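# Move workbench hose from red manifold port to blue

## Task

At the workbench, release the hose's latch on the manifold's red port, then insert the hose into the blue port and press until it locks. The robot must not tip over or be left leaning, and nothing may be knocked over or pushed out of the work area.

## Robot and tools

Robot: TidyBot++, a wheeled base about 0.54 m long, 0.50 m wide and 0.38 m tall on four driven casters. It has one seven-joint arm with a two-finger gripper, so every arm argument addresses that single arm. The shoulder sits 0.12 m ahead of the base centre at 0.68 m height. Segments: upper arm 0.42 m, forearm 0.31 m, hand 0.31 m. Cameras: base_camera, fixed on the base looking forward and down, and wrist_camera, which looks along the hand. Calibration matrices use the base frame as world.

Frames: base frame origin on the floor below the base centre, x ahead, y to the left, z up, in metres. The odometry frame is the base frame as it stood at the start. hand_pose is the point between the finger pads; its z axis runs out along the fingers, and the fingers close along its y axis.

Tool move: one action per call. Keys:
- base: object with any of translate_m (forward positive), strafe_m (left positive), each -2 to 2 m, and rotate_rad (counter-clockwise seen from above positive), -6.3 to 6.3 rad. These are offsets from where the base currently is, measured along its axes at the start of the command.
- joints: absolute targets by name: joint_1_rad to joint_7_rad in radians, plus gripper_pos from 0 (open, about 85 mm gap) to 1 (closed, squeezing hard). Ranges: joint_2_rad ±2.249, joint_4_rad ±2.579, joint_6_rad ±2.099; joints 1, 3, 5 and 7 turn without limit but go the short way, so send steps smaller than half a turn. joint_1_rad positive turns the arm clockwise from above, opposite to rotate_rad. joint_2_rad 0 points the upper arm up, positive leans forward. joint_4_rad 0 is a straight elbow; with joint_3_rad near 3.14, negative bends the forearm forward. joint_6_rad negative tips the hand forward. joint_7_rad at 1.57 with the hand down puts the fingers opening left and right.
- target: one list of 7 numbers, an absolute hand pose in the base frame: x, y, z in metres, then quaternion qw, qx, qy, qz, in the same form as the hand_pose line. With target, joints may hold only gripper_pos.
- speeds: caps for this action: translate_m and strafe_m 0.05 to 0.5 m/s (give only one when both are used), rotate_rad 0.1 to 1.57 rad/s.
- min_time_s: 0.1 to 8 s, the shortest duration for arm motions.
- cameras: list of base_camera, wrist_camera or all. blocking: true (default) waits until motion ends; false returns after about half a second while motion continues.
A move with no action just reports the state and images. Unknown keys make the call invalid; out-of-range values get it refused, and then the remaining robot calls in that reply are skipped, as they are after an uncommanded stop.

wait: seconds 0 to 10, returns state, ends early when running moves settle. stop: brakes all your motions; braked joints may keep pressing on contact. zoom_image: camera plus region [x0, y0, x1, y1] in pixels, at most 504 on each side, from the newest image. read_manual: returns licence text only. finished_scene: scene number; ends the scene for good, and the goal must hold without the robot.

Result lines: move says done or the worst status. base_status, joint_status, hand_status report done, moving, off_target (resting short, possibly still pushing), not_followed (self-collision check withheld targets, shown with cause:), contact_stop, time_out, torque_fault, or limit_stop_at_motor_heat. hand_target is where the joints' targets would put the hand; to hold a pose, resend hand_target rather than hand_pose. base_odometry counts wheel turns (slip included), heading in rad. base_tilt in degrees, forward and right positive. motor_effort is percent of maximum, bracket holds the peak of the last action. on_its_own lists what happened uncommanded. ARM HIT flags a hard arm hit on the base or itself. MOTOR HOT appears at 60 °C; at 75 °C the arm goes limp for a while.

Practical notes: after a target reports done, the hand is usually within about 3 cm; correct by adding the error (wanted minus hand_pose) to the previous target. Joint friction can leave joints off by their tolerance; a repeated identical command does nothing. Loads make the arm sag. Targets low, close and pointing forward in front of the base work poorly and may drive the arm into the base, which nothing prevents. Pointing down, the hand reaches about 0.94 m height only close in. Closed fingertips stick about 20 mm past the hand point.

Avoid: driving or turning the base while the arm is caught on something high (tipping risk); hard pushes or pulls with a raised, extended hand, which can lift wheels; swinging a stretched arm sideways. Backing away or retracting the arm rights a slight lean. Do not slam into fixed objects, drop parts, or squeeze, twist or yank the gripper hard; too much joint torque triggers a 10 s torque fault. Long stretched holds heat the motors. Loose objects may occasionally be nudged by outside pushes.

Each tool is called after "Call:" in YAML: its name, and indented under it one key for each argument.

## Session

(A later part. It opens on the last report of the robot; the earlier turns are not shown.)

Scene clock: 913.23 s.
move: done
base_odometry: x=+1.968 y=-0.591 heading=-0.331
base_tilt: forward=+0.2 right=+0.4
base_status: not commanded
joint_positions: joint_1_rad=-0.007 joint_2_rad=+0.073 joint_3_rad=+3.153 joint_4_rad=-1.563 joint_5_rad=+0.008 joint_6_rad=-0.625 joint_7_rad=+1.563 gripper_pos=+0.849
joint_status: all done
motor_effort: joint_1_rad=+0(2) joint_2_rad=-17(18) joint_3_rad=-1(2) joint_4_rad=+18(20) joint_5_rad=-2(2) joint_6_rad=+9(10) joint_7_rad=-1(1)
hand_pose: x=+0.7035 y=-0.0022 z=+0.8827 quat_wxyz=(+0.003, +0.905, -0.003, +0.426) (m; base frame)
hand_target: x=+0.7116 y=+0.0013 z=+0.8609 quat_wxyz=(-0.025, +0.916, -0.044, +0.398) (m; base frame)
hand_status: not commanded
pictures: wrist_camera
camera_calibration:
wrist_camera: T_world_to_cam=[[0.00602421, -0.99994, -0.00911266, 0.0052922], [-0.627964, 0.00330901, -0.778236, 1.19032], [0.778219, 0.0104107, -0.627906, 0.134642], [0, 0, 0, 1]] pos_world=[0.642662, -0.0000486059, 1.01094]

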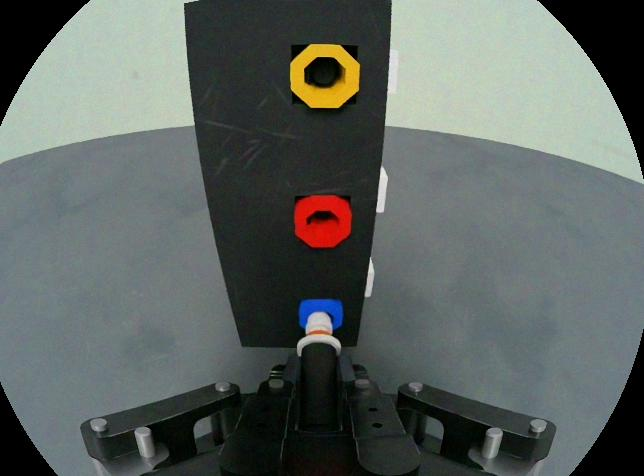

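Call:
move:
  joints: {"joint_1_rad": 0.007, "joint_2_rad": 0.102}
  min_time_s: 1.5
  cameras: ["wrist_camera"]

Call:
zoom_image:
  camera: "wrist_camera"
  region: [260, 260, 380, 380]

Scene clock: 922.97 s.
move: done
base_odometry: x=+1.968 y=-0.591 heading=-0.331
base_tilt: forward=+0.2 right=+0.4
base_status: not commanded
joint_positions: joint_1_rad=-0.007 joint_2_rad=+0.073 joint_3_rad=+3.153 joint_4_rad=-1.563 joint_5_rad=+0.008 joint_6_rad=-0.625 joint_7_rad=+1.563 gripper_pos=+0.849
joint_status: all done
motor_effort: joint_1_rad=+0(1) joint_2_rad=-17(18) joint_3_rad=+0(2) joint_4_rad=+19(20) joint_5_rad=-1(2) joint_6_rad=+9(10) joint_7_rad=-1(1)
hand_pose: x=+0.7035 y=-0.0024 z=+0.8827 quat_wxyz=(+0.003, +0.905, -0.004, +0.426) (m; base frame)
hand_target: x=+0.7077 y=-0.0046 z=+0.8733 quat_wxyz=(-0.023, +0.912, -0.048, +0.408) (m; base frame)
hand_status: not commanded
pictures: wrist_camera
camera_calibration:
wrist_camera: T_world_to_cam=[[0.00574287, -0.999942, -0.00914173, 0.00530052], [-0.627964, 0.0035083, -0.778235, 1.19032], [0.778222, 0.01021, -0.627907, 0.134643], [0, 0, 0, 1]] pos_world=[0.642662, -0.000250479, 1.01094]

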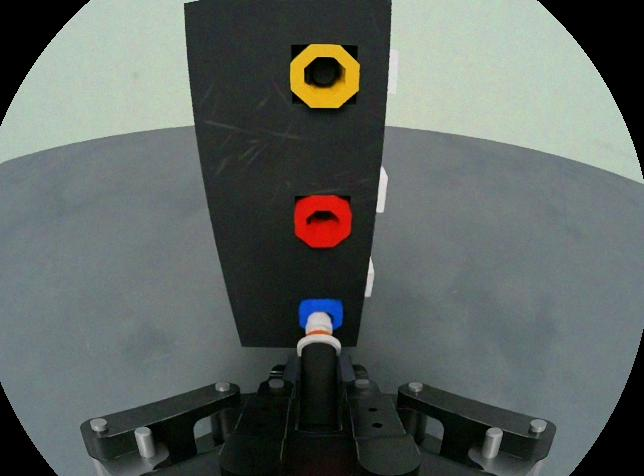

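Scaled by 4.200.

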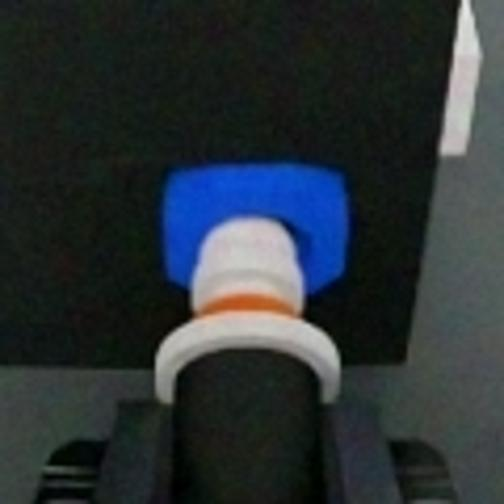

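Call:
move:
  cameras: ["wrist_camera"]

Call:
zoom_image:
  camera: "wrist_camera"
  region: [260, 260, 380, 380]

Scene clock: 943.73 s.
Motor temperatures (°C): [32 36 29 33 38 37 44]
base_odometry: x=+1.968 y=-0.591 heading=-0.331
base_tilt: forward=+0.2 right=+0.4
base_status: not commanded
joint_positions: joint_1_rad=-0.007 joint_2_rad=+0.073 joint_3_rad=+3.153 joint_4_rad=-1.563 joint_5_rad=+0.008 joint_6_rad=-0.625 joint_7_rad=+1.563 gripper_pos=+0.849
joint_status: all done
motor_effort: joint_1_rad=+0(1) joint_2_rad=-17(18) joint_3_rad=+0(2) joint_4_rad=+19(20) joint_5_rad=-1(2) joint_6_rad=+10(10) joint_7_rad=-1(1)
hand_pose: x=+0.7035 y=-0.0024 z=+0.8827 quat_wxyz=(+0.003, +0.905, -0.004, +0.426) (m; base frame)
hand_target: x=+0.7077 y=-0.0046 z=+0.8733 quat_wxyz=(-0.023, +0.912, -0.048, +0.408) (m; base frame)
hand_status: not commanded
pictures: wrist_camera
camera_calibration:
wrist_camera: T_world_to_cam=[[0.00574287, -0.999942, -0.00914173, 0.00530052], [-0.627964, 0.0035083, -0.778235, 1.19032], [0.778222, 0.01021, -0.627907, 0.134643], [0, 0, 0, 1]] pos_world=[0.642662, -0.000250479, 1.01094]

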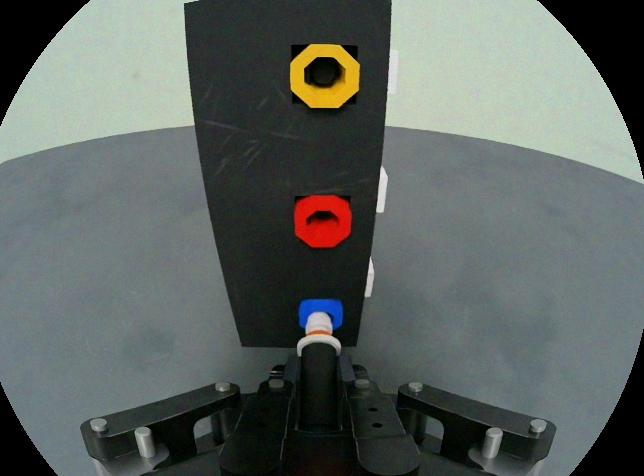

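Scaled by 4.200.

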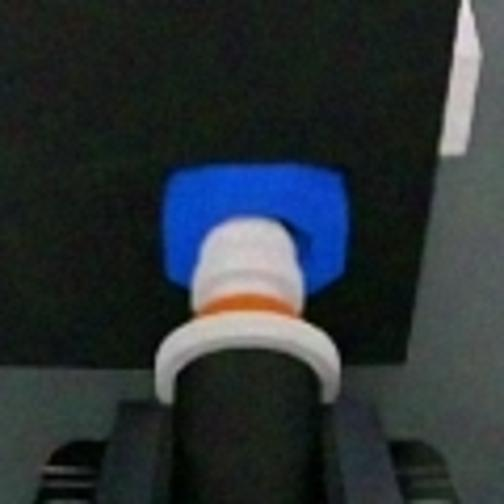

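Call:
move:
  joints: {"joint_1_rad": 0.013}
  cameras: ["wrist_camera"]

Call:
zoom_image:
  camera: "wrist_camera"
  region: [260, 260, 380, 380]

Scene clock: 949.43 s.
move: done
base_odometry: x=+1.968 y=-0.591 heading=-0.331
base_tilt: forward=+0.2 right=+0.4
base_status: not commanded
joint_positions: joint_1_rad=-0.003 joint_2_rad=+0.074 joint_3_rad=+3.153 joint_4_rad=-1.561 joint_5_rad=+0.007 joint_6_rad=-0.625 joint_7_rad=+1.563 gripper_pos=+0.849
joint_status: all done
motor_effort: joint_1_rad=+2(3) joint_2_rad=-19(20) joint_3_rad=+1(2) joint_4_rad=+19(19) joint_5_rad=+0(1) joint_6_rad=+9(9) joint_7_rad=-1(1)
hand_pose: x=+0.7042 y=-0.0044 z=+0.8836 quat_wxyz=(+0.003, +0.904, -0.006, +0.427) (m; base frame)
hand_target: x=+0.7077 y=-0.0081 z=+0.8733 quat_wxyz=(-0.022, +0.911, -0.051, +0.408) (m; base frame)
hand_status: not commanded
pictures: wrist_camera
camera_calibration:
wrist_camera: T_world_to_cam=[[0.00192764, -0.999949, -0.00988954, 0.00659074], [-0.626628, 0.00649925, -0.779291, 1.19149], [0.779316, 0.00769926, -0.626584, 0.132731], [0, 0, 0, 1]] pos_world=[0.643168, -0.00217531, 1.01175]

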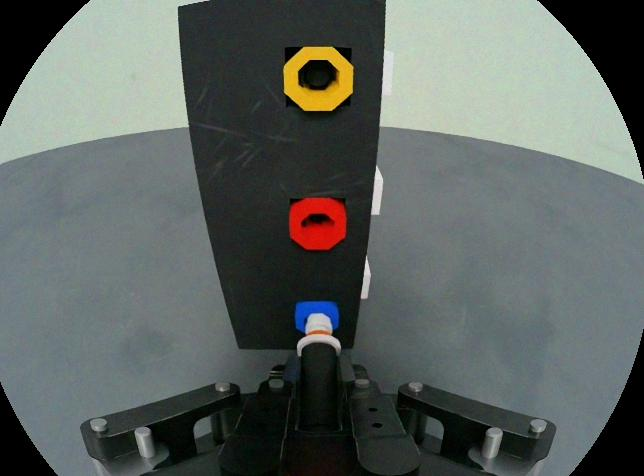

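Scaled by 4.200.

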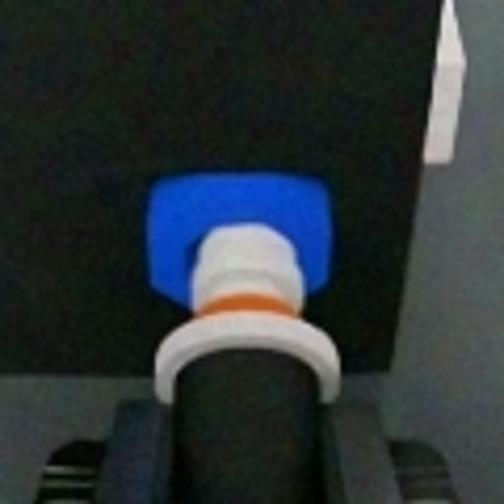

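Call:
move:
  joints: {"joint_1_rad": -0.014}

Call:
move:
  joints: {"joint_1_rad": -0.017}
  cameras: ["wrist_camera"]

Call:
zoom_image:
  camera: "wrist_camera"
  region: [260, 260, 380, 380]

Scene clock: 958.13 s.
move: done
base_odometry: x=+1.968 y=-0.591 heading=-0.331
base_tilt: forward=+0.2 right=+0.4
base_status: not commanded
joint_positions: joint_1_rad=-0.007 joint_2_rad=+0.074 joint_3_rad=+3.153 joint_4_rad=-1.560 joint_5_rad=+0.007 joint_6_rad=-0.625 joint_7_rad=+1.563 gripper_pos=+0.849
joint_status: all done
motor_effort: joint_1_rad=-1(2) joint_2_rad=-20(21) joint_3_rad=-1(2) joint_4_rad=+18(20) joint_5_rad=-1(2) joint_6_rad=+8(9) joint_7_rad=-1(1)
hand_pose: x=+0.7043 y=-0.0023 z=+0.8838 quat_wxyz=(+0.003, +0.904, -0.004, +0.427) (m; base frame)
hand_target: x=+0.7077 y=+0.0078 z=+0.8733 quat_wxyz=(-0.027, +0.912, -0.039, +0.407) (m; base frame)
hand_status: not commanded
pictures: none

Scene clock: 958.53 s.
move: done
base_odometry: x=+1.968 y=-0.591 heading=-0.331
base_tilt: forward=+0.2 right=+0.4
base_status: not commanded
joint_positions: joint_1_rad=-0.007 joint_2_rad=+0.074 joint_3_rad=+3.153 joint_4_rad=-1.560 joint_5_rad=+0.007 joint_6_rad=-0.625 joint_7_rad=+1.563 gripper_pos=+0.849
joint_status: all done
motor_effort: joint_1_rad=+0(1) joint_2_rad=-20(20) joint_3_rad=-1(1) joint_4_rad=+19(20) joint_5_rad=-1(2) joint_6_rad=+8(9) joint_7_rad=-1(1)
hand_pose: x=+0.7043 y=-0.0023 z=+0.8838 quat_wxyz=(+0.003, +0.904, -0.004, +0.427) (m; base frame)
hand_target: x=+0.7076 y=+0.0096 z=+0.8733 quat_wxyz=(-0.028, +0.912, -0.037, +0.407) (m; base frame)
hand_status: not commanded
pictures: wrist_camera
camera_calibration:
wrist_camera: T_world_to_cam=[[0.00549006, -0.999936, -0.00994147, 0.00627797], [-0.62647, 0.00430964, -0.779434, 1.19174], [0.779426, 0.0105072, -0.626406, 0.132516], [0, 0, 0, 1]] pos_world=[0.643266, -0.000250755, 1.01195]

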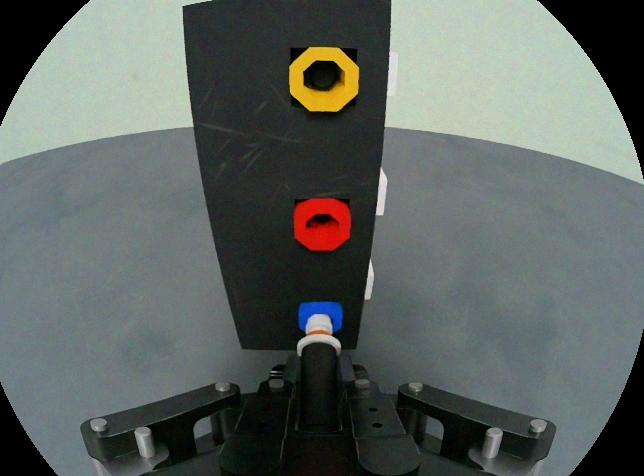

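Scaled by 4.200.

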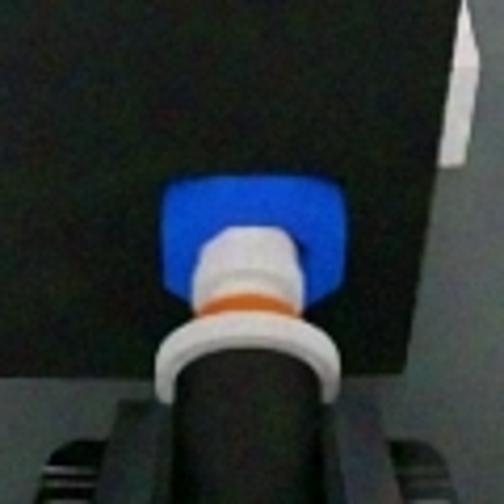

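Call:
move:
  joints: {"joint_1_rad": 0.010}
  cameras: ["wrist_camera"]

Call:
zoom_image:
  camera: "wrist_camera"
  region: [260, 260, 380, 380]

Scene clock: 965.73 s.
move: done
base_odometry: x=+1.968 y=-0.591 heading=-0.331
base_tilt: forward=+0.2 right=+0.4
base_status: not commanded
joint_positions: joint_1_rad=-0.003 joint_2_rad=+0.074 joint_3_rad=+3.153 joint_4_rad=-1.559 joint_5_rad=+0.005 joint_6_rad=-0.625 joint_7_rad=+1.563 gripper_pos=+0.849
joint_status: all done
motor_effort: joint_1_rad=+1(4) joint_2_rad=-20(22) joint_3_rad=+1(2) joint_4_rad=+19(20) joint_5_rad=-1(2) joint_6_rad=+8(9) joint_7_rad=-1(1)
hand_pose: x=+0.7045 y=-0.0041 z=+0.8839 quat_wxyz=(+0.002, +0.904, -0.006, +0.427) (m; base frame)
hand_target: x=+0.7077 y=-0.0063 z=+0.8733 quat_wxyz=(-0.022, +0.912, -0.050, +0.408) (m; base frame)
hand_status: not commanded
pictures: wrist_camera
camera_calibration:
wrist_camera: T_world_to_cam=[[0.00160434, -0.999924, -0.0121986, 0.00924044], [-0.626412, 0.00850385, -0.779446, 1.19193], [0.779491, 0.00889188, -0.626351, 0.132341], [0, 0, 0, 1]] pos_world=[0.643469, -0.00207305, 1.01205]

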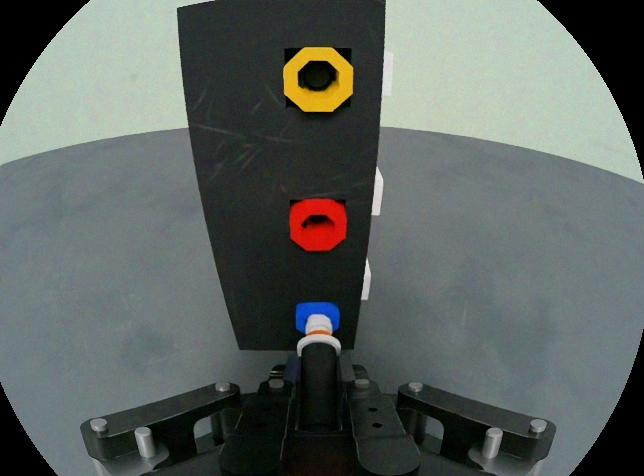

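Scaled by 4.200.

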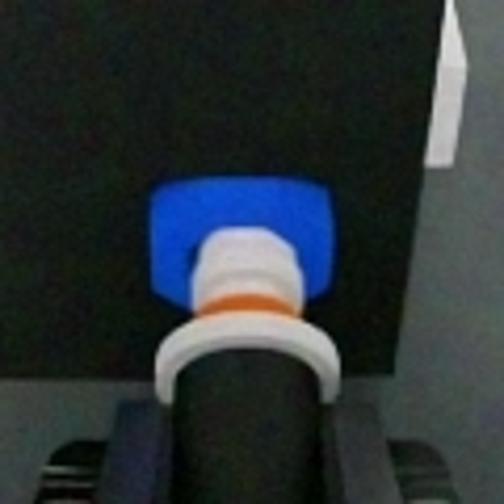

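Call:
move:
  joints: {"joint_1_rad": 0.002, "joint_2_rad": 0.115, "joint_4_rad": -1.519}
  cameras: ["wrist_camera"]

Call:
zoom_image:
  camera: "wrist_camera"
  region: [260, 260, 380, 380]

Scene clock: 978.07 s.
move: done
base_odometry: x=+1.968 y=-0.591 heading=-0.331
base_tilt: forward=+0.2 right=+0.4
base_status: not commanded
joint_positions: joint_1_rad=-0.003 joint_2_rad=+0.082 joint_3_rad=+3.153 joint_4_rad=-1.551 joint_5_rad=+0.005 joint_6_rad=-0.627 joint_7_rad=+1.563 gripper_pos=+0.849
joint_status: all done
motor_effort: joint_1_rad=+3(3) joint_2_rad=-20(21) joint_3_rad=+2(3) joint_4_rad=+18(19) joint_5_rad=+0(1) joint_6_rad=+9(9) joint_7_rad=-1(1)
hand_pose: x=+0.7077 y=-0.0039 z=+0.8835 quat_wxyz=(+0.002, +0.904, -0.006, +0.426) (m; base frame)
hand_target: x=+0.7129 y=-0.0017 z=+0.8721 quat_wxyz=(-0.024, +0.912, -0.046, +0.407) (m; base frame)
hand_status: not commanded
pictures: wrist_camera
camera_calibration:
wrist_camera: T_world_to_cam=[[0.00201034, -0.999924, -0.0121569, 0.00912811], [-0.627461, 0.00820461, -0.778605, 1.19351], [0.778645, 0.00919323, -0.627397, 0.131118], [0, 0, 0, 1]] pos_world=[0.646766, -0.00187023, 1.01164]

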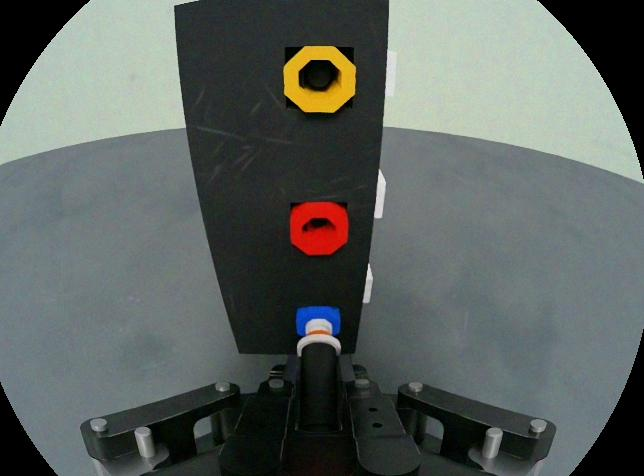

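Scaled by 4.200.

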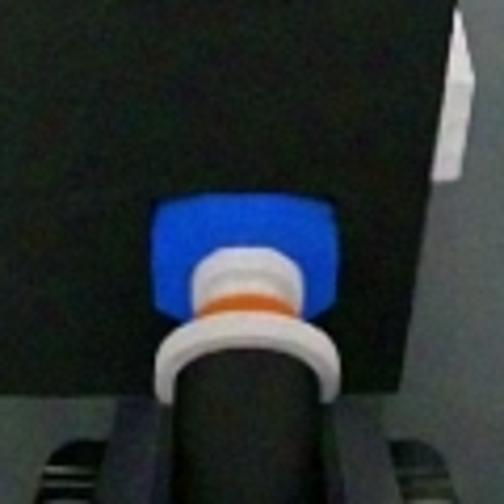

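Call:
move:
  joints: {"joint_1_rad": 0.0, "joint_2_rad": 0.128, "joint_4_rad": -1.507}
  cameras: ["wrist_camera"]

Call:
zoom_image:
  camera: "wrist_camera"
  region: [260, 260, 380, 380]

Scene clock: 981.47 s.
move: done
base_odometry: x=+1.968 y=-0.591 heading=-0.331
base_tilt: forward=+0.2 right=+0.4
base_status: not commanded
joint_positions: joint_1_rad=-0.003 joint_2_rad=+0.085 joint_3_rad=+3.153 joint_4_rad=-1.544 joint_5_rad=+0.005 joint_6_rad=-0.636 joint_7_rad=+1.563 gripper_pos=+0.849
joint_status: all done
motor_effort: joint_1_rad=+2(3) joint_2_rad=-18(20) joint_3_rad=+2(3) joint_4_rad=+19(21) joint_5_rad=+0(1) joint_6_rad=+10(11) joint_7_rad=-1(1)
hand_pose: x=+0.7078 y=-0.0038 z=+0.8835 quat_wxyz=(+0.002, +0.906, -0.006, +0.424) (m; base frame)
hand_target: x=+0.7181 y=-0.0005 z=+0.8709 quat_wxyz=(-0.024, +0.912, -0.045, +0.407) (m; base frame)
hand_status: not commanded
pictures: wrist_camera
camera_calibration:
wrist_camera: T_world_to_cam=[[0.00202662, -0.999923, -0.0122302, 0.00929533], [-0.631333, 0.00820533, -0.775469, 1.19362], [0.775509, 0.00929294, -0.631268, 0.136679], [0, 0, 0, 1]] pos_world=[0.647556, -0.00176958, 1.01201]

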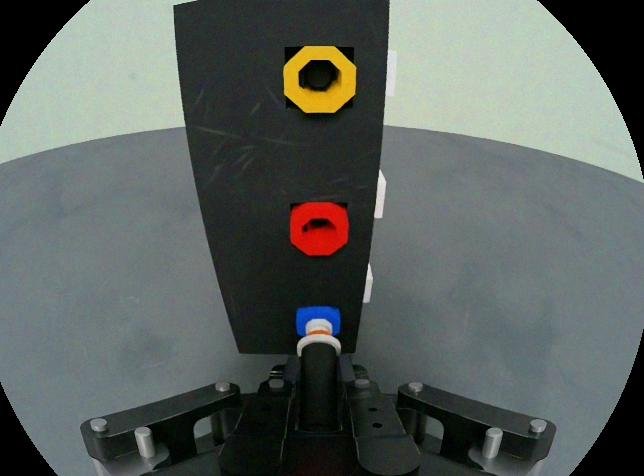

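Scaled by 4.200.

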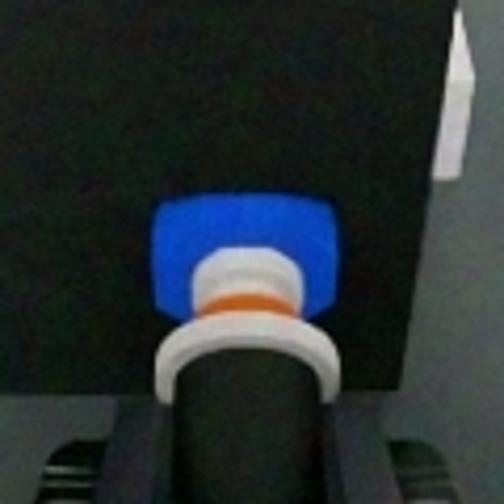

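Call:
move:
  joints: {"joint_1_rad": 0.0, "joint_2_rad": 0.14, "joint_4_rad": -1.50, "joint_6_rad": -0.635}
  cameras: ["wrist_camera"]

Call:
zoom_image:
  camera: "wrist_camera"
  region: [260, 260, 380, 380]

Scene clock: 989.97 s.
move: done
base_odometry: x=+1.968 y=-0.591 heading=-0.331
base_tilt: forward=+0.2 right=+0.4
base_status: not commanded
joint_positions: joint_1_rad=-0.003 joint_2_rad=+0.086 joint_3_rad=+3.153 joint_4_rad=-1.543 joint_5_rad=+0.005 joint_6_rad=-0.637 joint_7_rad=+1.563 gripper_pos=+0.849
joint_status: all done
motor_effort: joint_1_rad=+3(3) joint_2_rad=-15(19) joint_3_rad=+2(4) joint_4_rad=+21(22) joint_5_rad=+1(1) joint_6_rad=+15(15) joint_7_rad=-1(1)
hand_pose: x=+0.7083 y=-0.0038 z=+0.8833 quat_wxyz=(+0.002, +0.906, -0.006, +0.424) (m; base frame)
hand_target: x=+0.7288 y=-0.0008 z=+0.8752 quat_wxyz=(-0.024, +0.906, -0.045, +0.419) (m; base frame)
hand_status: not commanded
pictures: wrist_camera
camera_calibration:
wrist_camera: T_world_to_cam=[[0.00208365, -0.999924, -0.0121539, 0.00917793], [-0.631769, 0.00810491, -0.775114, 1.1937], [0.775154, 0.00929355, -0.631704, 0.136836], [0, 0, 0, 1]] pos_world=[0.648055, -0.0017693, 1.01181]

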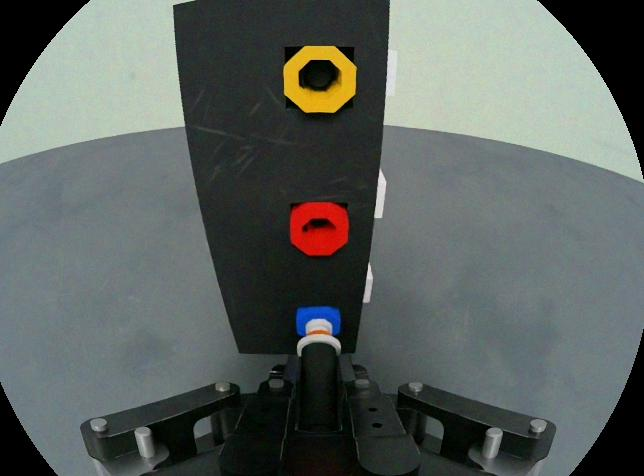

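Scaled by 4.200.

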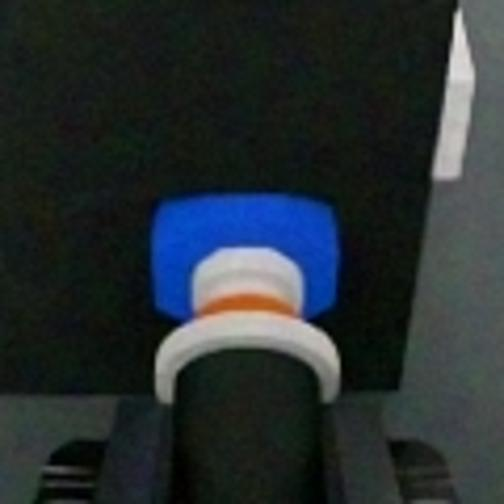

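Call:
move:
  joints: {"joint_1_rad": 0.0, "joint_2_rad": 0.17, "joint_4_rad": -1.48, "joint_6_rad": -0.605}
  min_time_s: 1.0

Call:
move:
  joints: {"joint_1_rad": 0.0, "joint_2_rad": 0.20, "joint_4_rad": -1.465, "joint_6_rad": -0.575}
  min_time_s: 1.0
  cameras: ["wrist_camera"]

Call:
zoom_image:
  camera: "wrist_camera"
  region: [260, 260, 380, 380]

Scene clock: 1009.33 s.
move: done
base_odometry: x=+1.968 y=-0.591 heading=-0.331
base_tilt: forward=+0.2 right=+0.4
base_status: not commanded
joint_positions: joint_1_rad=-0.003 joint_2_rad=+0.095 joint_3_rad=+3.153 joint_4_rad=-1.534 joint_5_rad=+0.005 joint_6_rad=-0.637 joint_7_rad=+1.563 gripper_pos=+0.849
joint_status: all done
motor_effort: joint_1_rad=+3(4) joint_2_rad=-14(16) joint_3_rad=+3(4) joint_4_rad=+22(23) joint_5_rad=+1(1) joint_6_rad=+15(20) joint_7_rad=-1(1)
hand_pose: x=+0.7119 y=-0.0037 z=+0.8832 quat_wxyz=(+0.002, +0.906, -0.006, +0.424) (m; base frame)
hand_target: x=+0.7450 y=-0.0012 z=+0.8749 quat_wxyz=(-0.024, +0.902, -0.045, +0.428) (m; base frame)
hand_status: not commanded
pictures: none

Scene clock: 1010.63 s.
move: off_target
base_odometry: x=+1.968 y=-0.591 heading=-0.331
base_tilt: forward=+0.2 right=+0.4
base_status: not commanded
joint_positions: joint_1_rad=-0.004 joint_2_rad=+0.103 joint_3_rad=+3.153 joint_4_rad=-1.526 joint_5_rad=+0.005 joint_6_rad=-0.637 joint_7_rad=+1.563 gripper_pos=+0.849
joint_status: joint_2_rad off_target (ended at +0.103, target +0.200); joint_4_rad off_target (ended at -1.526, target -1.465); the others done
motor_effort: joint_1_rad=+4(4) joint_2_rad=-10(14) joint_3_rad=+3(4) joint_4_rad=+23(25) joint_5_rad=+1(1) joint_6_rad=+19(20) joint_7_rad=-1(2)
hand_pose: x=+0.7152 y=-0.0037 z=+0.8829 quat_wxyz=(+0.002, +0.906, -0.006, +0.424) (m; base frame)
hand_target: x=+0.7599 y=-0.0015 z=+0.8716 quat_wxyz=(-0.024, +0.899, -0.045, +0.435) (m; base frame)
hand_status: not commanded
pictures: wrist_camera
camera_calibration:
wrist_camera: T_world_to_cam=[[0.00221515, -0.999926, -0.0119987, 0.00901616], [-0.631442, 0.00790544, -0.775383, 1.19781], [0.77542, 0.00929408, -0.631378, 0.130731], [0, 0, 0, 1]] pos_world=[0.654956, -0.00166874, 1.01141]

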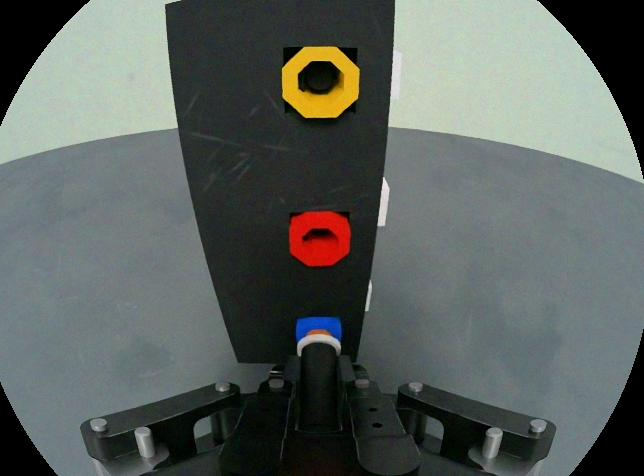

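Scaled by 4.200.

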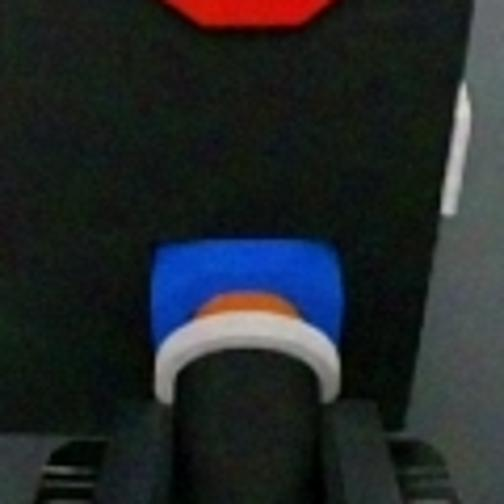

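Call:
move:
  joints: {"joint_1_rad": 0.0, "joint_2_rad": 0.225, "joint_4_rad": -1.448, "joint_6_rad": -0.55}
  min_time_s: 1.0
  cameras: ["wrist_camera"]

Call:
zoom_image:
  camera: "wrist_camera"
  region: [260, 260, 380, 380]

Scene clock: 1017.93 s.
move: off_target
base_odometry: x=+1.968 y=-0.591 heading=-0.331
base_tilt: forward=+0.1 right=+0.4
base_status: not commanded
joint_positions: joint_1_rad=-0.004 joint_2_rad=+0.116 joint_3_rad=+3.153 joint_4_rad=-1.512 joint_5_rad=+0.005 joint_6_rad=-0.638 joint_7_rad=+1.563 gripper_pos=+0.849
joint_status: joint_2_rad off_target (ended at +0.116, target +0.225); joint_4_rad off_target (ended at -1.512, target -1.448); the others done
motor_effort: joint_1_rad=+3(4) joint_2_rad=-5(11) joint_3_rad=+4(4) joint_4_rad=+25(26) joint_5_rad=+1(1) joint_6_rad=+24(24) joint_7_rad=-2(2)
hand_pose: x=+0.7207 y=-0.0036 z=+0.8826 quat_wxyz=(+0.002, +0.906, -0.006, +0.424) (m; base frame)
hand_target: x=+0.7732 y=-0.0017 z=+0.8710 quat_wxyz=(-0.024, +0.895, -0.045, +0.443) (m; base frame)
hand_status: not commanded
pictures: wrist_camera
camera_calibration:
wrist_camera: T_world_to_cam=[[0.00234336, -0.999927, -0.0118438, 0.00885844], [-0.631383, 0.00770508, -0.775433, 1.20098], [0.775468, 0.00929508, -0.631319, 0.126121], [0, 0, 0, 1]] pos_world=[0.660456, -0.00156817, 1.01101]

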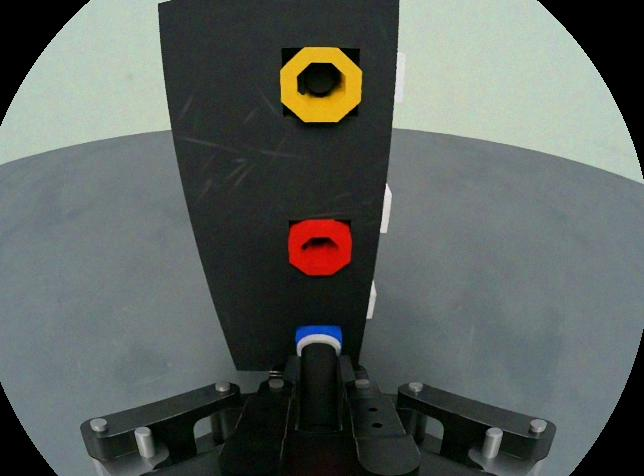

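Scaled by 4.200.

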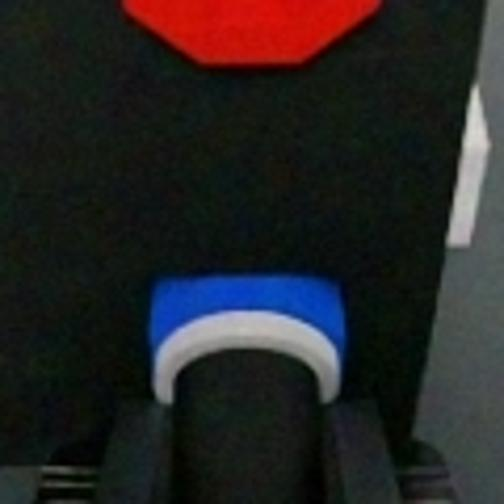

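Call:
move:
  joints: {"joint_1_rad": -0.002, "joint_2_rad": 0.14, "joint_4_rad": -1.497, "joint_6_rad": -0.62}
  min_time_s: 1.0
  cameras: ["wrist_camera"]

Call:
zoom_image:
  camera: "wrist_camera"
  region: [260, 260, 400, 400]

Scene clock: 1024.87 s.
move: done
base_odometry: x=+1.968 y=-0.591 heading=-0.331
base_tilt: forward=+0.2 right=+0.4
base_status: not commanded
joint_positions: joint_1_rad=-0.004 joint_2_rad=+0.114 joint_3_rad=+3.153 joint_4_rad=-1.512 joint_5_rad=+0.005 joint_6_rad=-0.638 joint_7_rad=+1.563 gripper_pos=+0.849
joint_status: all done
motor_effort: joint_1_rad=+3(4) joint_2_rad=-12(12) joint_3_rad=+3(4) joint_4_rad=+25(27) joint_5_rad=+0(1) joint_6_rad=+21(25) joint_7_rad=-2(2)
hand_pose: x=+0.7202 y=-0.0036 z=+0.8832 quat_wxyz=(+0.002, +0.905, -0.006, +0.424) (m; base frame)
hand_target: x=+0.7324 y=+0.0002 z=+0.8805 quat_wxyz=(-0.025, +0.903, -0.044, +0.427) (m; base frame)
hand_status: not commanded
pictures: wrist_camera
camera_calibration:
wrist_camera: T_world_to_cam=[[0.00234837, -0.999927, -0.0118425, 0.00886211], [-0.631055, 0.00770482, -0.7757, 1.20119], [0.775734, 0.00929489, -0.630991, 0.126381], [0, 0, 0, 1]] pos_world=[0.659957, -0.00156817, 1.01161]

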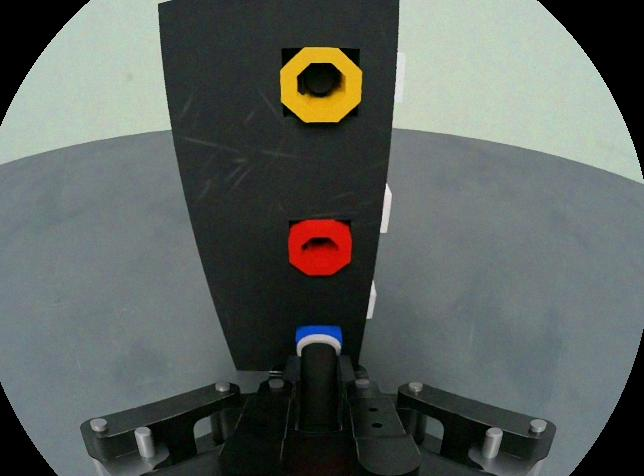

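Scaled by 3.600.

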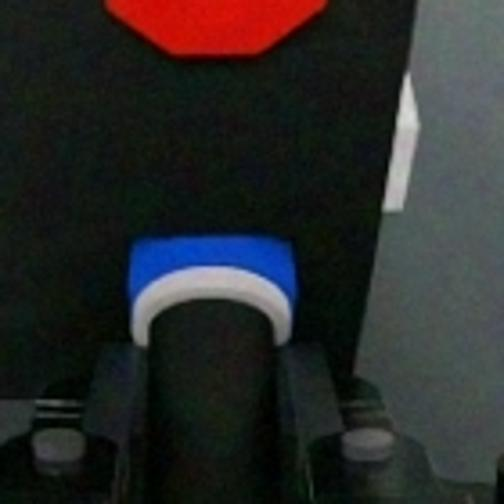

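Call:
move:
  joints: {"joint_1_rad": -0.002, "joint_2_rad": 0.085, "joint_4_rad": -1.525, "joint_6_rad": -0.69}
  min_time_s: 1.0

Call:
move:
  joints: {"joint_1_rad": -0.002, "joint_2_rad": 0.05, "joint_4_rad": -1.55, "joint_6_rad": -0.72}
  min_time_s: 1.0
  cameras: ["wrist_camera"]

Call:
zoom_image:
  camera: "wrist_camera"
  region: [260, 260, 400, 400]

Scene clock: 1032.07 s.
move: done
base_odometry: x=+1.968 y=-0.591 heading=-0.331
base_tilt: forward=+0.2 right=+0.4
base_status: not commanded
joint_positions: joint_1_rad=-0.004 joint_2_rad=+0.112 joint_3_rad=+3.153 joint_4_rad=-1.512 joint_5_rad=+0.005 joint_6_rad=-0.642 joint_7_rad=+1.563 gripper_pos=+0.849
joint_status: all done
motor_effort: joint_1_rad=+3(4) joint_2_rad=-19(20) joint_3_rad=+2(3) joint_4_rad=+18(26) joint_5_rad=+1(1) joint_6_rad=+10(22) joint_7_rad=-1(2)
hand_pose: x=+0.7189 y=-0.0036 z=+0.8835 quat_wxyz=(+0.002, +0.906, -0.006, +0.424) (m; base frame)
hand_target: x=+0.7012 y=+0.0009 z=+0.8814 quat_wxyz=(-0.025, +0.912, -0.044, +0.408) (m; base frame)
hand_status: not commanded
pictures: none

Scene clock: 1033.37 s.
move: done
base_odometry: x=+1.968 y=-0.591 heading=-0.331
base_tilt: forward=+0.2 right=+0.4
base_status: not commanded
joint_positions: joint_1_rad=-0.004 joint_2_rad=+0.111 joint_3_rad=+3.153 joint_4_rad=-1.513 joint_5_rad=+0.005 joint_6_rad=-0.644 joint_7_rad=+1.563 gripper_pos=+0.849
joint_status: all done
motor_effort: joint_1_rad=+3(4) joint_2_rad=-24(24) joint_3_rad=+2(3) joint_4_rad=+16(20) joint_5_rad=+1(1) joint_6_rad=+3(11) joint_7_rad=-1(1)
hand_pose: x=+0.7184 y=-0.0035 z=+0.8836 quat_wxyz=(+0.002, +0.906, -0.006, +0.423) (m; base frame)
hand_target: x=+0.6824 y=+0.0012 z=+0.8809 quat_wxyz=(-0.025, +0.916, -0.044, +0.399) (m; base frame)
hand_status: not commanded
pictures: wrist_camera
camera_calibration:
wrist_camera: T_world_to_cam=[[0.00239613, -0.999926, -0.0119121, 0.00891221], [-0.63298, 0.00770536, -0.774129, 1.20037], [0.774164, 0.00939503, -0.632915, 0.130899], [0, 0, 0, 1]] pos_world=[0.658452, -0.00156752, 1.01219]

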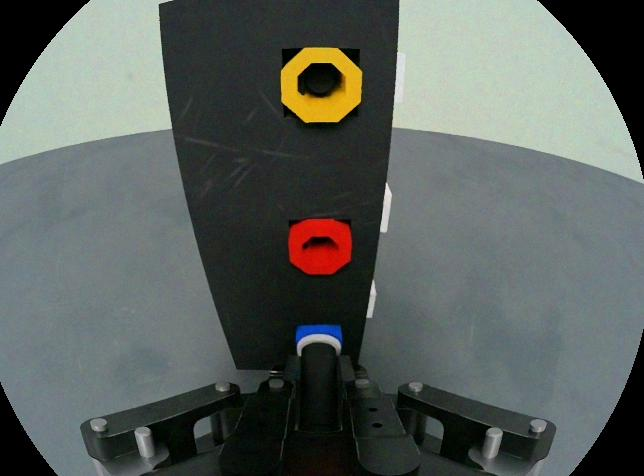

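Scaled by 3.600.

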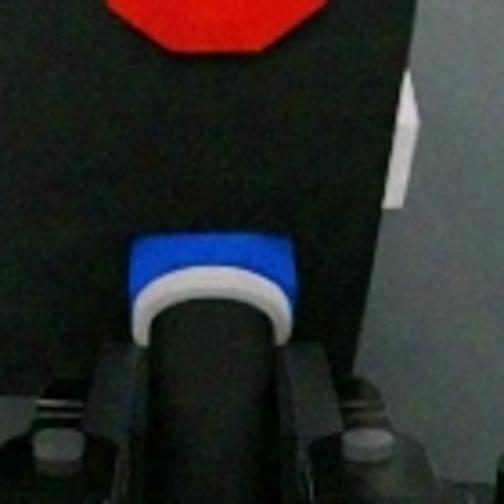

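Call:
move:
  joints: {"joint_1_rad": -0.004, "joint_2_rad": 0.105, "joint_4_rad": -1.513, "joint_6_rad": -0.655}
  min_time_s: 1.0

Call:
move:
  joints: {"gripper_pos": 0.8}

Call:
move:
  joints: {"gripper_pos": 0.4}
  cameras: ["wrist_camera"]

Call:
zoom_image:
  camera: "wrist_camera"
  region: [260, 260, 400, 400]

Scene clock: 1043.23 s.
move: done
base_odometry: x=+1.968 y=-0.591 heading=-0.331
base_tilt: forward=+0.2 right=+0.4
base_status: not commanded
joint_positions: joint_1_rad=-0.004 joint_2_rad=+0.111 joint_3_rad=+3.153 joint_4_rad=-1.513 joint_5_rad=+0.005 joint_6_rad=-0.644 joint_7_rad=+1.563 gripper_pos=+0.849
joint_status: all done
motor_effort: joint_1_rad=+3(4) joint_2_rad=-24(24) joint_3_rad=+2(3) joint_4_rad=+16(17) joint_5_rad=+0(1) joint_6_rad=+3(4) joint_7_rad=-1(1)
hand_pose: x=+0.7184 y=-0.0035 z=+0.8836 quat_wxyz=(+0.002, +0.906, -0.006, +0.423) (m; base frame)
hand_target: x=+0.7150 y=+0.0018 z=+0.8844 quat_wxyz=(-0.026, +0.906, -0.043, +0.420) (m; base frame)
hand_status: not commanded
pictures: none

Scene clock: 1043.80 s.
move: done
base_odometry: x=+1.968 y=-0.591 heading=-0.331
base_tilt: forward=+0.2 right=+0.4
base_status: not commanded
joint_positions: joint_1_rad=-0.004 joint_2_rad=+0.111 joint_3_rad=+3.153 joint_4_rad=-1.513 joint_5_rad=+0.005 joint_6_rad=-0.645 joint_7_rad=+1.563 gripper_pos=+0.800
joint_status: all done
motor_effort: joint_1_rad=+0(3) joint_2_rad=-21(25) joint_3_rad=+1(3) joint_4_rad=+18(20) joint_5_rad=-1(1) joint_6_rad=+8(8) joint_7_rad=-1(1)
hand_pose: x=+0.7182 y=-0.0036 z=+0.8835 quat_wxyz=(+0.002, +0.906, -0.006, +0.423) (m; base frame)
hand_target: x=+0.7150 y=+0.0018 z=+0.8844 quat_wxyz=(-0.026, +0.906, -0.043, +0.420) (m; base frame)
hand_status: not commanded
pictures: none

Scene clock: 1044.57 s.
move: done
base_odometry: x=+1.968 y=-0.591 heading=-0.331
base_tilt: forward=+0.2 right=+0.4
base_status: not commanded
joint_positions: joint_1_rad=-0.004 joint_2_rad=+0.111 joint_3_rad=+3.153 joint_4_rad=-1.513 joint_5_rad=+0.005 joint_6_rad=-0.645 joint_7_rad=+1.563 gripper_pos=+0.400
joint_status: all done
motor_effort: joint_1_rad=+1(1) joint_2_rad=-21(22) joint_3_rad=+1(1) joint_4_rad=+19(20) joint_5_rad=-1(1) joint_6_rad=+7(8) joint_7_rad=-1(1)
hand_pose: x=+0.7182 y=-0.0036 z=+0.8835 quat_wxyz=(+0.002, +0.906, -0.006, +0.423) (m; base frame)
hand_target: x=+0.7150 y=+0.0018 z=+0.8844 quat_wxyz=(-0.026, +0.906, -0.043, +0.420) (m; base frame)
hand_status: not commanded
pictures: wrist_camera
camera_calibration:
wrist_camera: T_world_to_cam=[[0.00238804, -0.999926, -0.0119141, 0.00891858], [-0.633476, 0.00770603, -0.773724, 1.20014], [0.773759, 0.00939498, -0.633411, 0.131679], [0, 0, 0, 1]] pos_world=[0.65835, -0.00156752, 1.01209]

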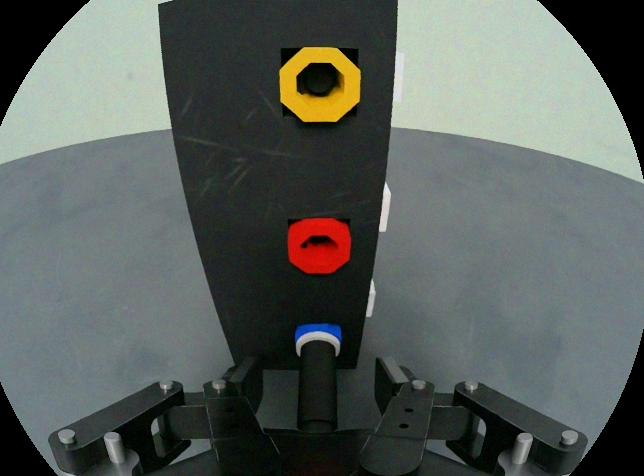

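Scaled by 3.600.

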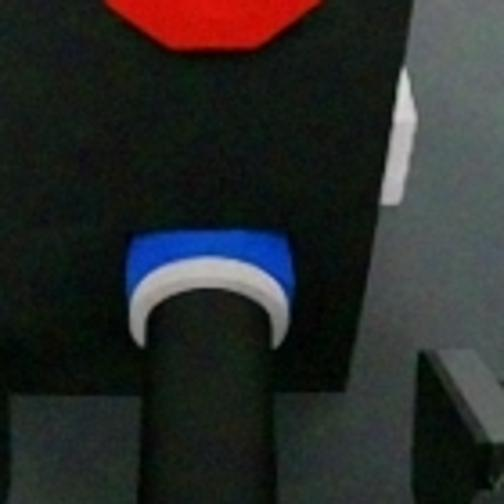

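Call:
move:
  joints: {"joint_1_rad": -0.004, "joint_2_rad": 0.075, "joint_4_rad": -1.54, "joint_6_rad": -0.70, "gripper_pos": 0.0}
  min_time_s: 1.0

Call:
move:
  joints: {"joint_1_rad": -0.004, "joint_2_rad": -0.008, "joint_4_rad": -1.553, "joint_6_rad": -0.761}
  min_time_s: 1.5
  cameras: ["wrist_camera"]

Scene clock: 1070.43 s.
move: done
base_odometry: x=+1.968 y=-0.591 heading=-0.331
base_tilt: forward=+0.2 right=+0.4
base_status: not commanded
joint_positions: joint_1_rad=-0.004 joint_2_rad=+0.111 joint_3_rad=+3.153 joint_4_rad=-1.513 joint_5_rad=+0.005 joint_6_rad=-0.650 joint_7_rad=+1.563 gripper_pos=+0.000
joint_status: all done
motor_effort: joint_1_rad=+0(1) joint_2_rad=-21(22) joint_3_rad=+1(1) joint_4_rad=+19(21) joint_5_rad=-1(1) joint_6_rad=+7(8) joint_7_rad=-1(1)
hand_pose: x=+0.7170 y=-0.0036 z=+0.8819 quat_wxyz=(+0.002, +0.907, -0.006, +0.420) (m; base frame)
hand_target: x=+0.6938 y=+0.0022 z=+0.8767 quat_wxyz=(-0.025, +0.915, -0.043, +0.401) (m; base frame)
hand_status: not commanded
pictures: none

Scene clock: 1072.27 s.
move: done
base_odometry: x=+1.968 y=-0.591 heading=-0.331
base_tilt: forward=+0.2 right=+0.4
base_status: not commanded
joint_positions: joint_1_rad=-0.004 joint_2_rad=+0.029 joint_3_rad=+3.153 joint_4_rad=-1.524 joint_5_rad=+0.005 joint_6_rad=-0.707 joint_7_rad=+1.563 gripper_pos=+0.000
joint_status: all done
motor_effort: joint_1_rad=+0(1) joint_2_rad=-19(22) joint_3_rad=-1(1) joint_4_rad=+18(20) joint_5_rad=-1(1) joint_6_rad=+8(9) joint_7_rad=-1(1)
hand_pose: x=+0.6859 y=-0.0036 z=+0.9098 quat_wxyz=(+0.002, +0.904, -0.006, +0.426) (m; base frame)
hand_target: x=+0.6610 y=+0.0027 z=+0.9020 quat_wxyz=(-0.026, +0.913, -0.042, +0.405) (m; base frame)
hand_status: not commanded
pictures: wrist_camera
camera_calibration:
wrist_camera: T_world_to_cam=[[0.00206734, -0.999917, -0.0127197, 0.010243], [-0.627524, 0.00860637, -0.77855, 1.20036], [0.778595, 0.00959147, -0.627454, 0.164745], [0, 0, 0, 1]] pos_world=[0.624966, -0.00166873, 1.03804]

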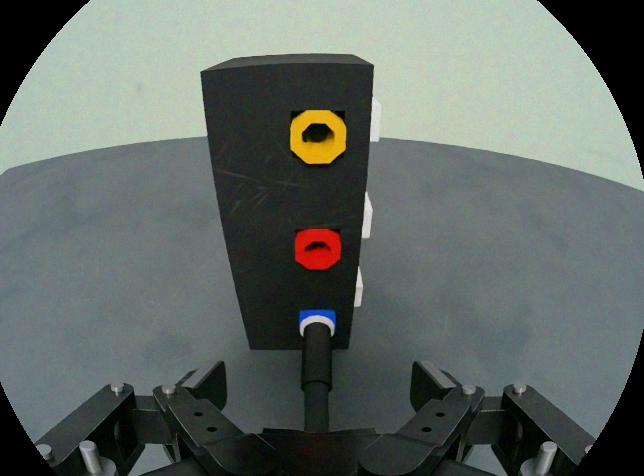

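Call:
move:
  joints: {"joint_1_rad": -0.004, "joint_2_rad": -0.078, "joint_4_rad": -1.51, "joint_6_rad": -0.843}
  min_time_s: 1.5

Call:
move:
  joints: {"joint_1_rad": -0.004, "joint_2_rad": -0.17, "joint_4_rad": -1.45, "joint_6_rad": -0.976}
  min_time_s: 1.5
  cameras: ["wrist_camera"]

Call:
zoom_image:
  camera: "wrist_camera"
  region: [240, 200, 400, 360]

Scene clock: 1080.87 s.
move: done
base_odometry: x=+1.968 y=-0.591 heading=-0.331
base_tilt: forward=+0.2 right=+0.4
base_status: not commanded
joint_positions: joint_1_rad=-0.004 joint_2_rad=-0.043 joint_3_rad=+3.153 joint_4_rad=-1.524 joint_5_rad=+0.005 joint_6_rad=-0.789 joint_7_rad=+1.563 gripper_pos=+0.000
joint_status: all done
motor_effort: joint_1_rad=+0(1) joint_2_rad=-16(20) joint_3_rad=+1(1) joint_4_rad=+18(20) joint_5_rad=-1(1) joint_6_rad=+8(9) joint_7_rad=-1(1)
hand_pose: x=+0.6525 y=-0.0037 z=+0.9298 quat_wxyz=(+0.002, +0.907, -0.006, +0.422) (m; base frame)
hand_target: x=+0.6350 y=+0.0032 z=+0.9434 quat_wxyz=(-0.028, +0.907, -0.041, +0.419) (m; base frame)
hand_status: not commanded
pictures: none

Scene clock: 1082.70 s.
move: done
base_odometry: x=+1.968 y=-0.591 heading=-0.331
base_tilt: forward=+0.2 right=+0.4
base_status: not commanded
joint_positions: joint_1_rad=-0.004 joint_2_rad=-0.140 joint_3_rad=+3.153 joint_4_rad=-1.480 joint_5_rad=+0.005 joint_6_rad=-0.922 joint_7_rad=+1.563 gripper_pos=+0.000
joint_status: all done
motor_effort: joint_1_rad=+0(2) joint_2_rad=-13(17) joint_3_rad=+0(1) joint_4_rad=+18(20) joint_5_rad=-1(1) joint_6_rad=+7(9) joint_7_rad=-1(1)
hand_pose: x=+0.6064 y=-0.0037 z=+0.9719 quat_wxyz=(+0.001, +0.905, -0.007, +0.426) (m; base frame)
hand_target: x=+0.5902 y=+0.0040 z=+0.9898 quat_wxyz=(-0.029, +0.903, -0.039, +0.428) (m; base frame)
hand_status: not commanded
pictures: wrist_camera
camera_calibration:
wrist_camera: T_world_to_cam=[[0.00118508, -0.999891, -0.0147296, 0.0135887], [-0.628848, 0.0107075, -0.777454, 1.1986], [0.777527, 0.010184, -0.628767, 0.267465], [0, 0, 0, 1]] pos_world=[0.545763, -0.00197069, 1.10023]

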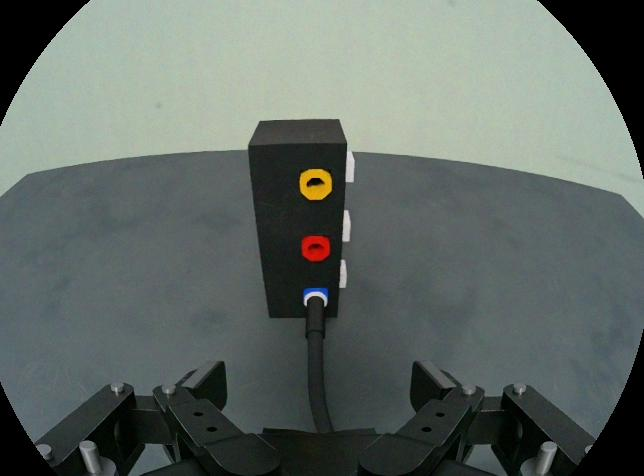

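Scaled by 3.150.

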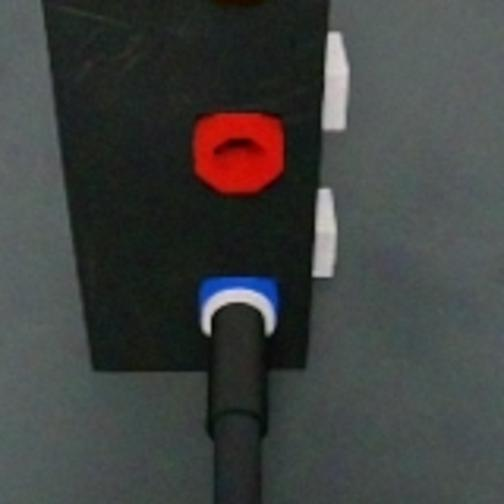

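Call:
move:
  joints: {"joint_1_rad": 0.0, "joint_2_rad": -0.16, "joint_4_rad": -1.08, "joint_6_rad": -1.25}
  min_time_s: 2.0

Call:
move:
  base: {"translate_m": -0.3}
  speeds: {"translate_m": 0.2}
  cameras: ["wrist_camera", "base_camera"]

Call:
zoom_image:
  camera: "wrist_camera"
  region: [240, 200, 400, 360]

Scene clock: 1091.00 s.
move: done
base_odometry: x=+1.968 y=-0.591 heading=-0.331
base_tilt: forward=+0.2 right=+0.4
base_status: not commanded
joint_positions: joint_1_rad=-0.004 joint_2_rad=-0.140 joint_3_rad=+3.153 joint_4_rad=-1.105 joint_5_rad=+0.005 joint_6_rad=-1.195 joint_7_rad=+1.563 gripper_pos=+0.000
joint_status: all done
motor_effort: joint_1_rad=+1(2) joint_2_rad=-11(14) joint_3_rad=+1(1) joint_4_rad=+16(19) joint_5_rad=-1(1) joint_6_rad=+7(9) joint_7_rad=-1(1)
hand_pose: x=+0.5778 y=-0.0039 z=+1.1043 quat_wxyz=(+0.001, +0.882, -0.007, +0.471) (m; base frame)
hand_target: x=+0.5593 y=+0.0035 z=+1.1122 quat_wxyz=(-0.029, +0.883, -0.035, +0.466) (m; base frame)
hand_status: not commanded
pictures: none

Scene clock: 1093.17 s.
move: done
base_odometry: x=+1.684 y=-0.493 heading=-0.331
base_tilt: forward=+0.2 right=+0.4
base_status: done
joint_positions: joint_1_rad=-0.004 joint_2_rad=-0.150 joint_3_rad=+3.153 joint_4_rad=-1.104 joint_5_rad=+0.005 joint_6_rad=-1.198 joint_7_rad=+1.563 gripper_pos=+0.000
joint_status: not commanded
motor_effort: joint_1_rad=+0(1) joint_2_rad=-11(17) joint_3_rad=+0(1) joint_4_rad=+16(18) joint_5_rad=-1(1) joint_6_rad=+8(9) joint_7_rad=-1(1)
hand_pose: x=+0.5729 y=-0.0039 z=+1.1084 quat_wxyz=(+0.001, +0.880, -0.007, +0.474) (m; base frame)
hand_target: x=+0.5593 y=+0.0035 z=+1.1122 quat_wxyz=(-0.029, +0.883, -0.035, +0.466) (m; base frame)
hand_status: not commanded
pictures: base_camera, wrist_camera
camera_calibration:
wrist_camera: T_world_to_cam=[[0.00153577, -0.999895, -0.0144195, 0.014882], [-0.540222, 0.0113047, -0.841447, 1.30387], [0.841521, 0.00908198, -0.540148, 0.244459], [0, 0, 0, 1]] pos_world=[0.498638, -0.0020796, 1.22939]

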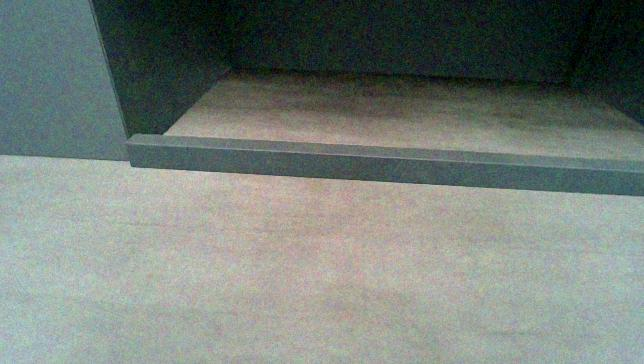

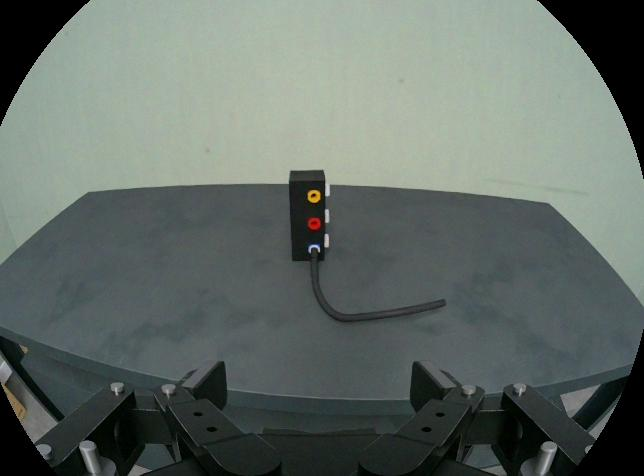

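Scaled by 3.150.

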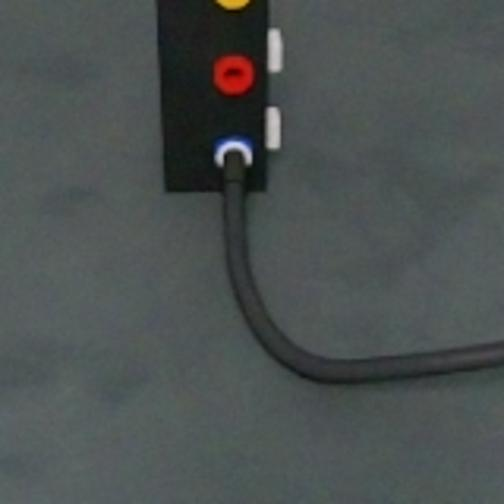

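Call:
finished_scene:
  scene: 2

The scene is finished: the task was done.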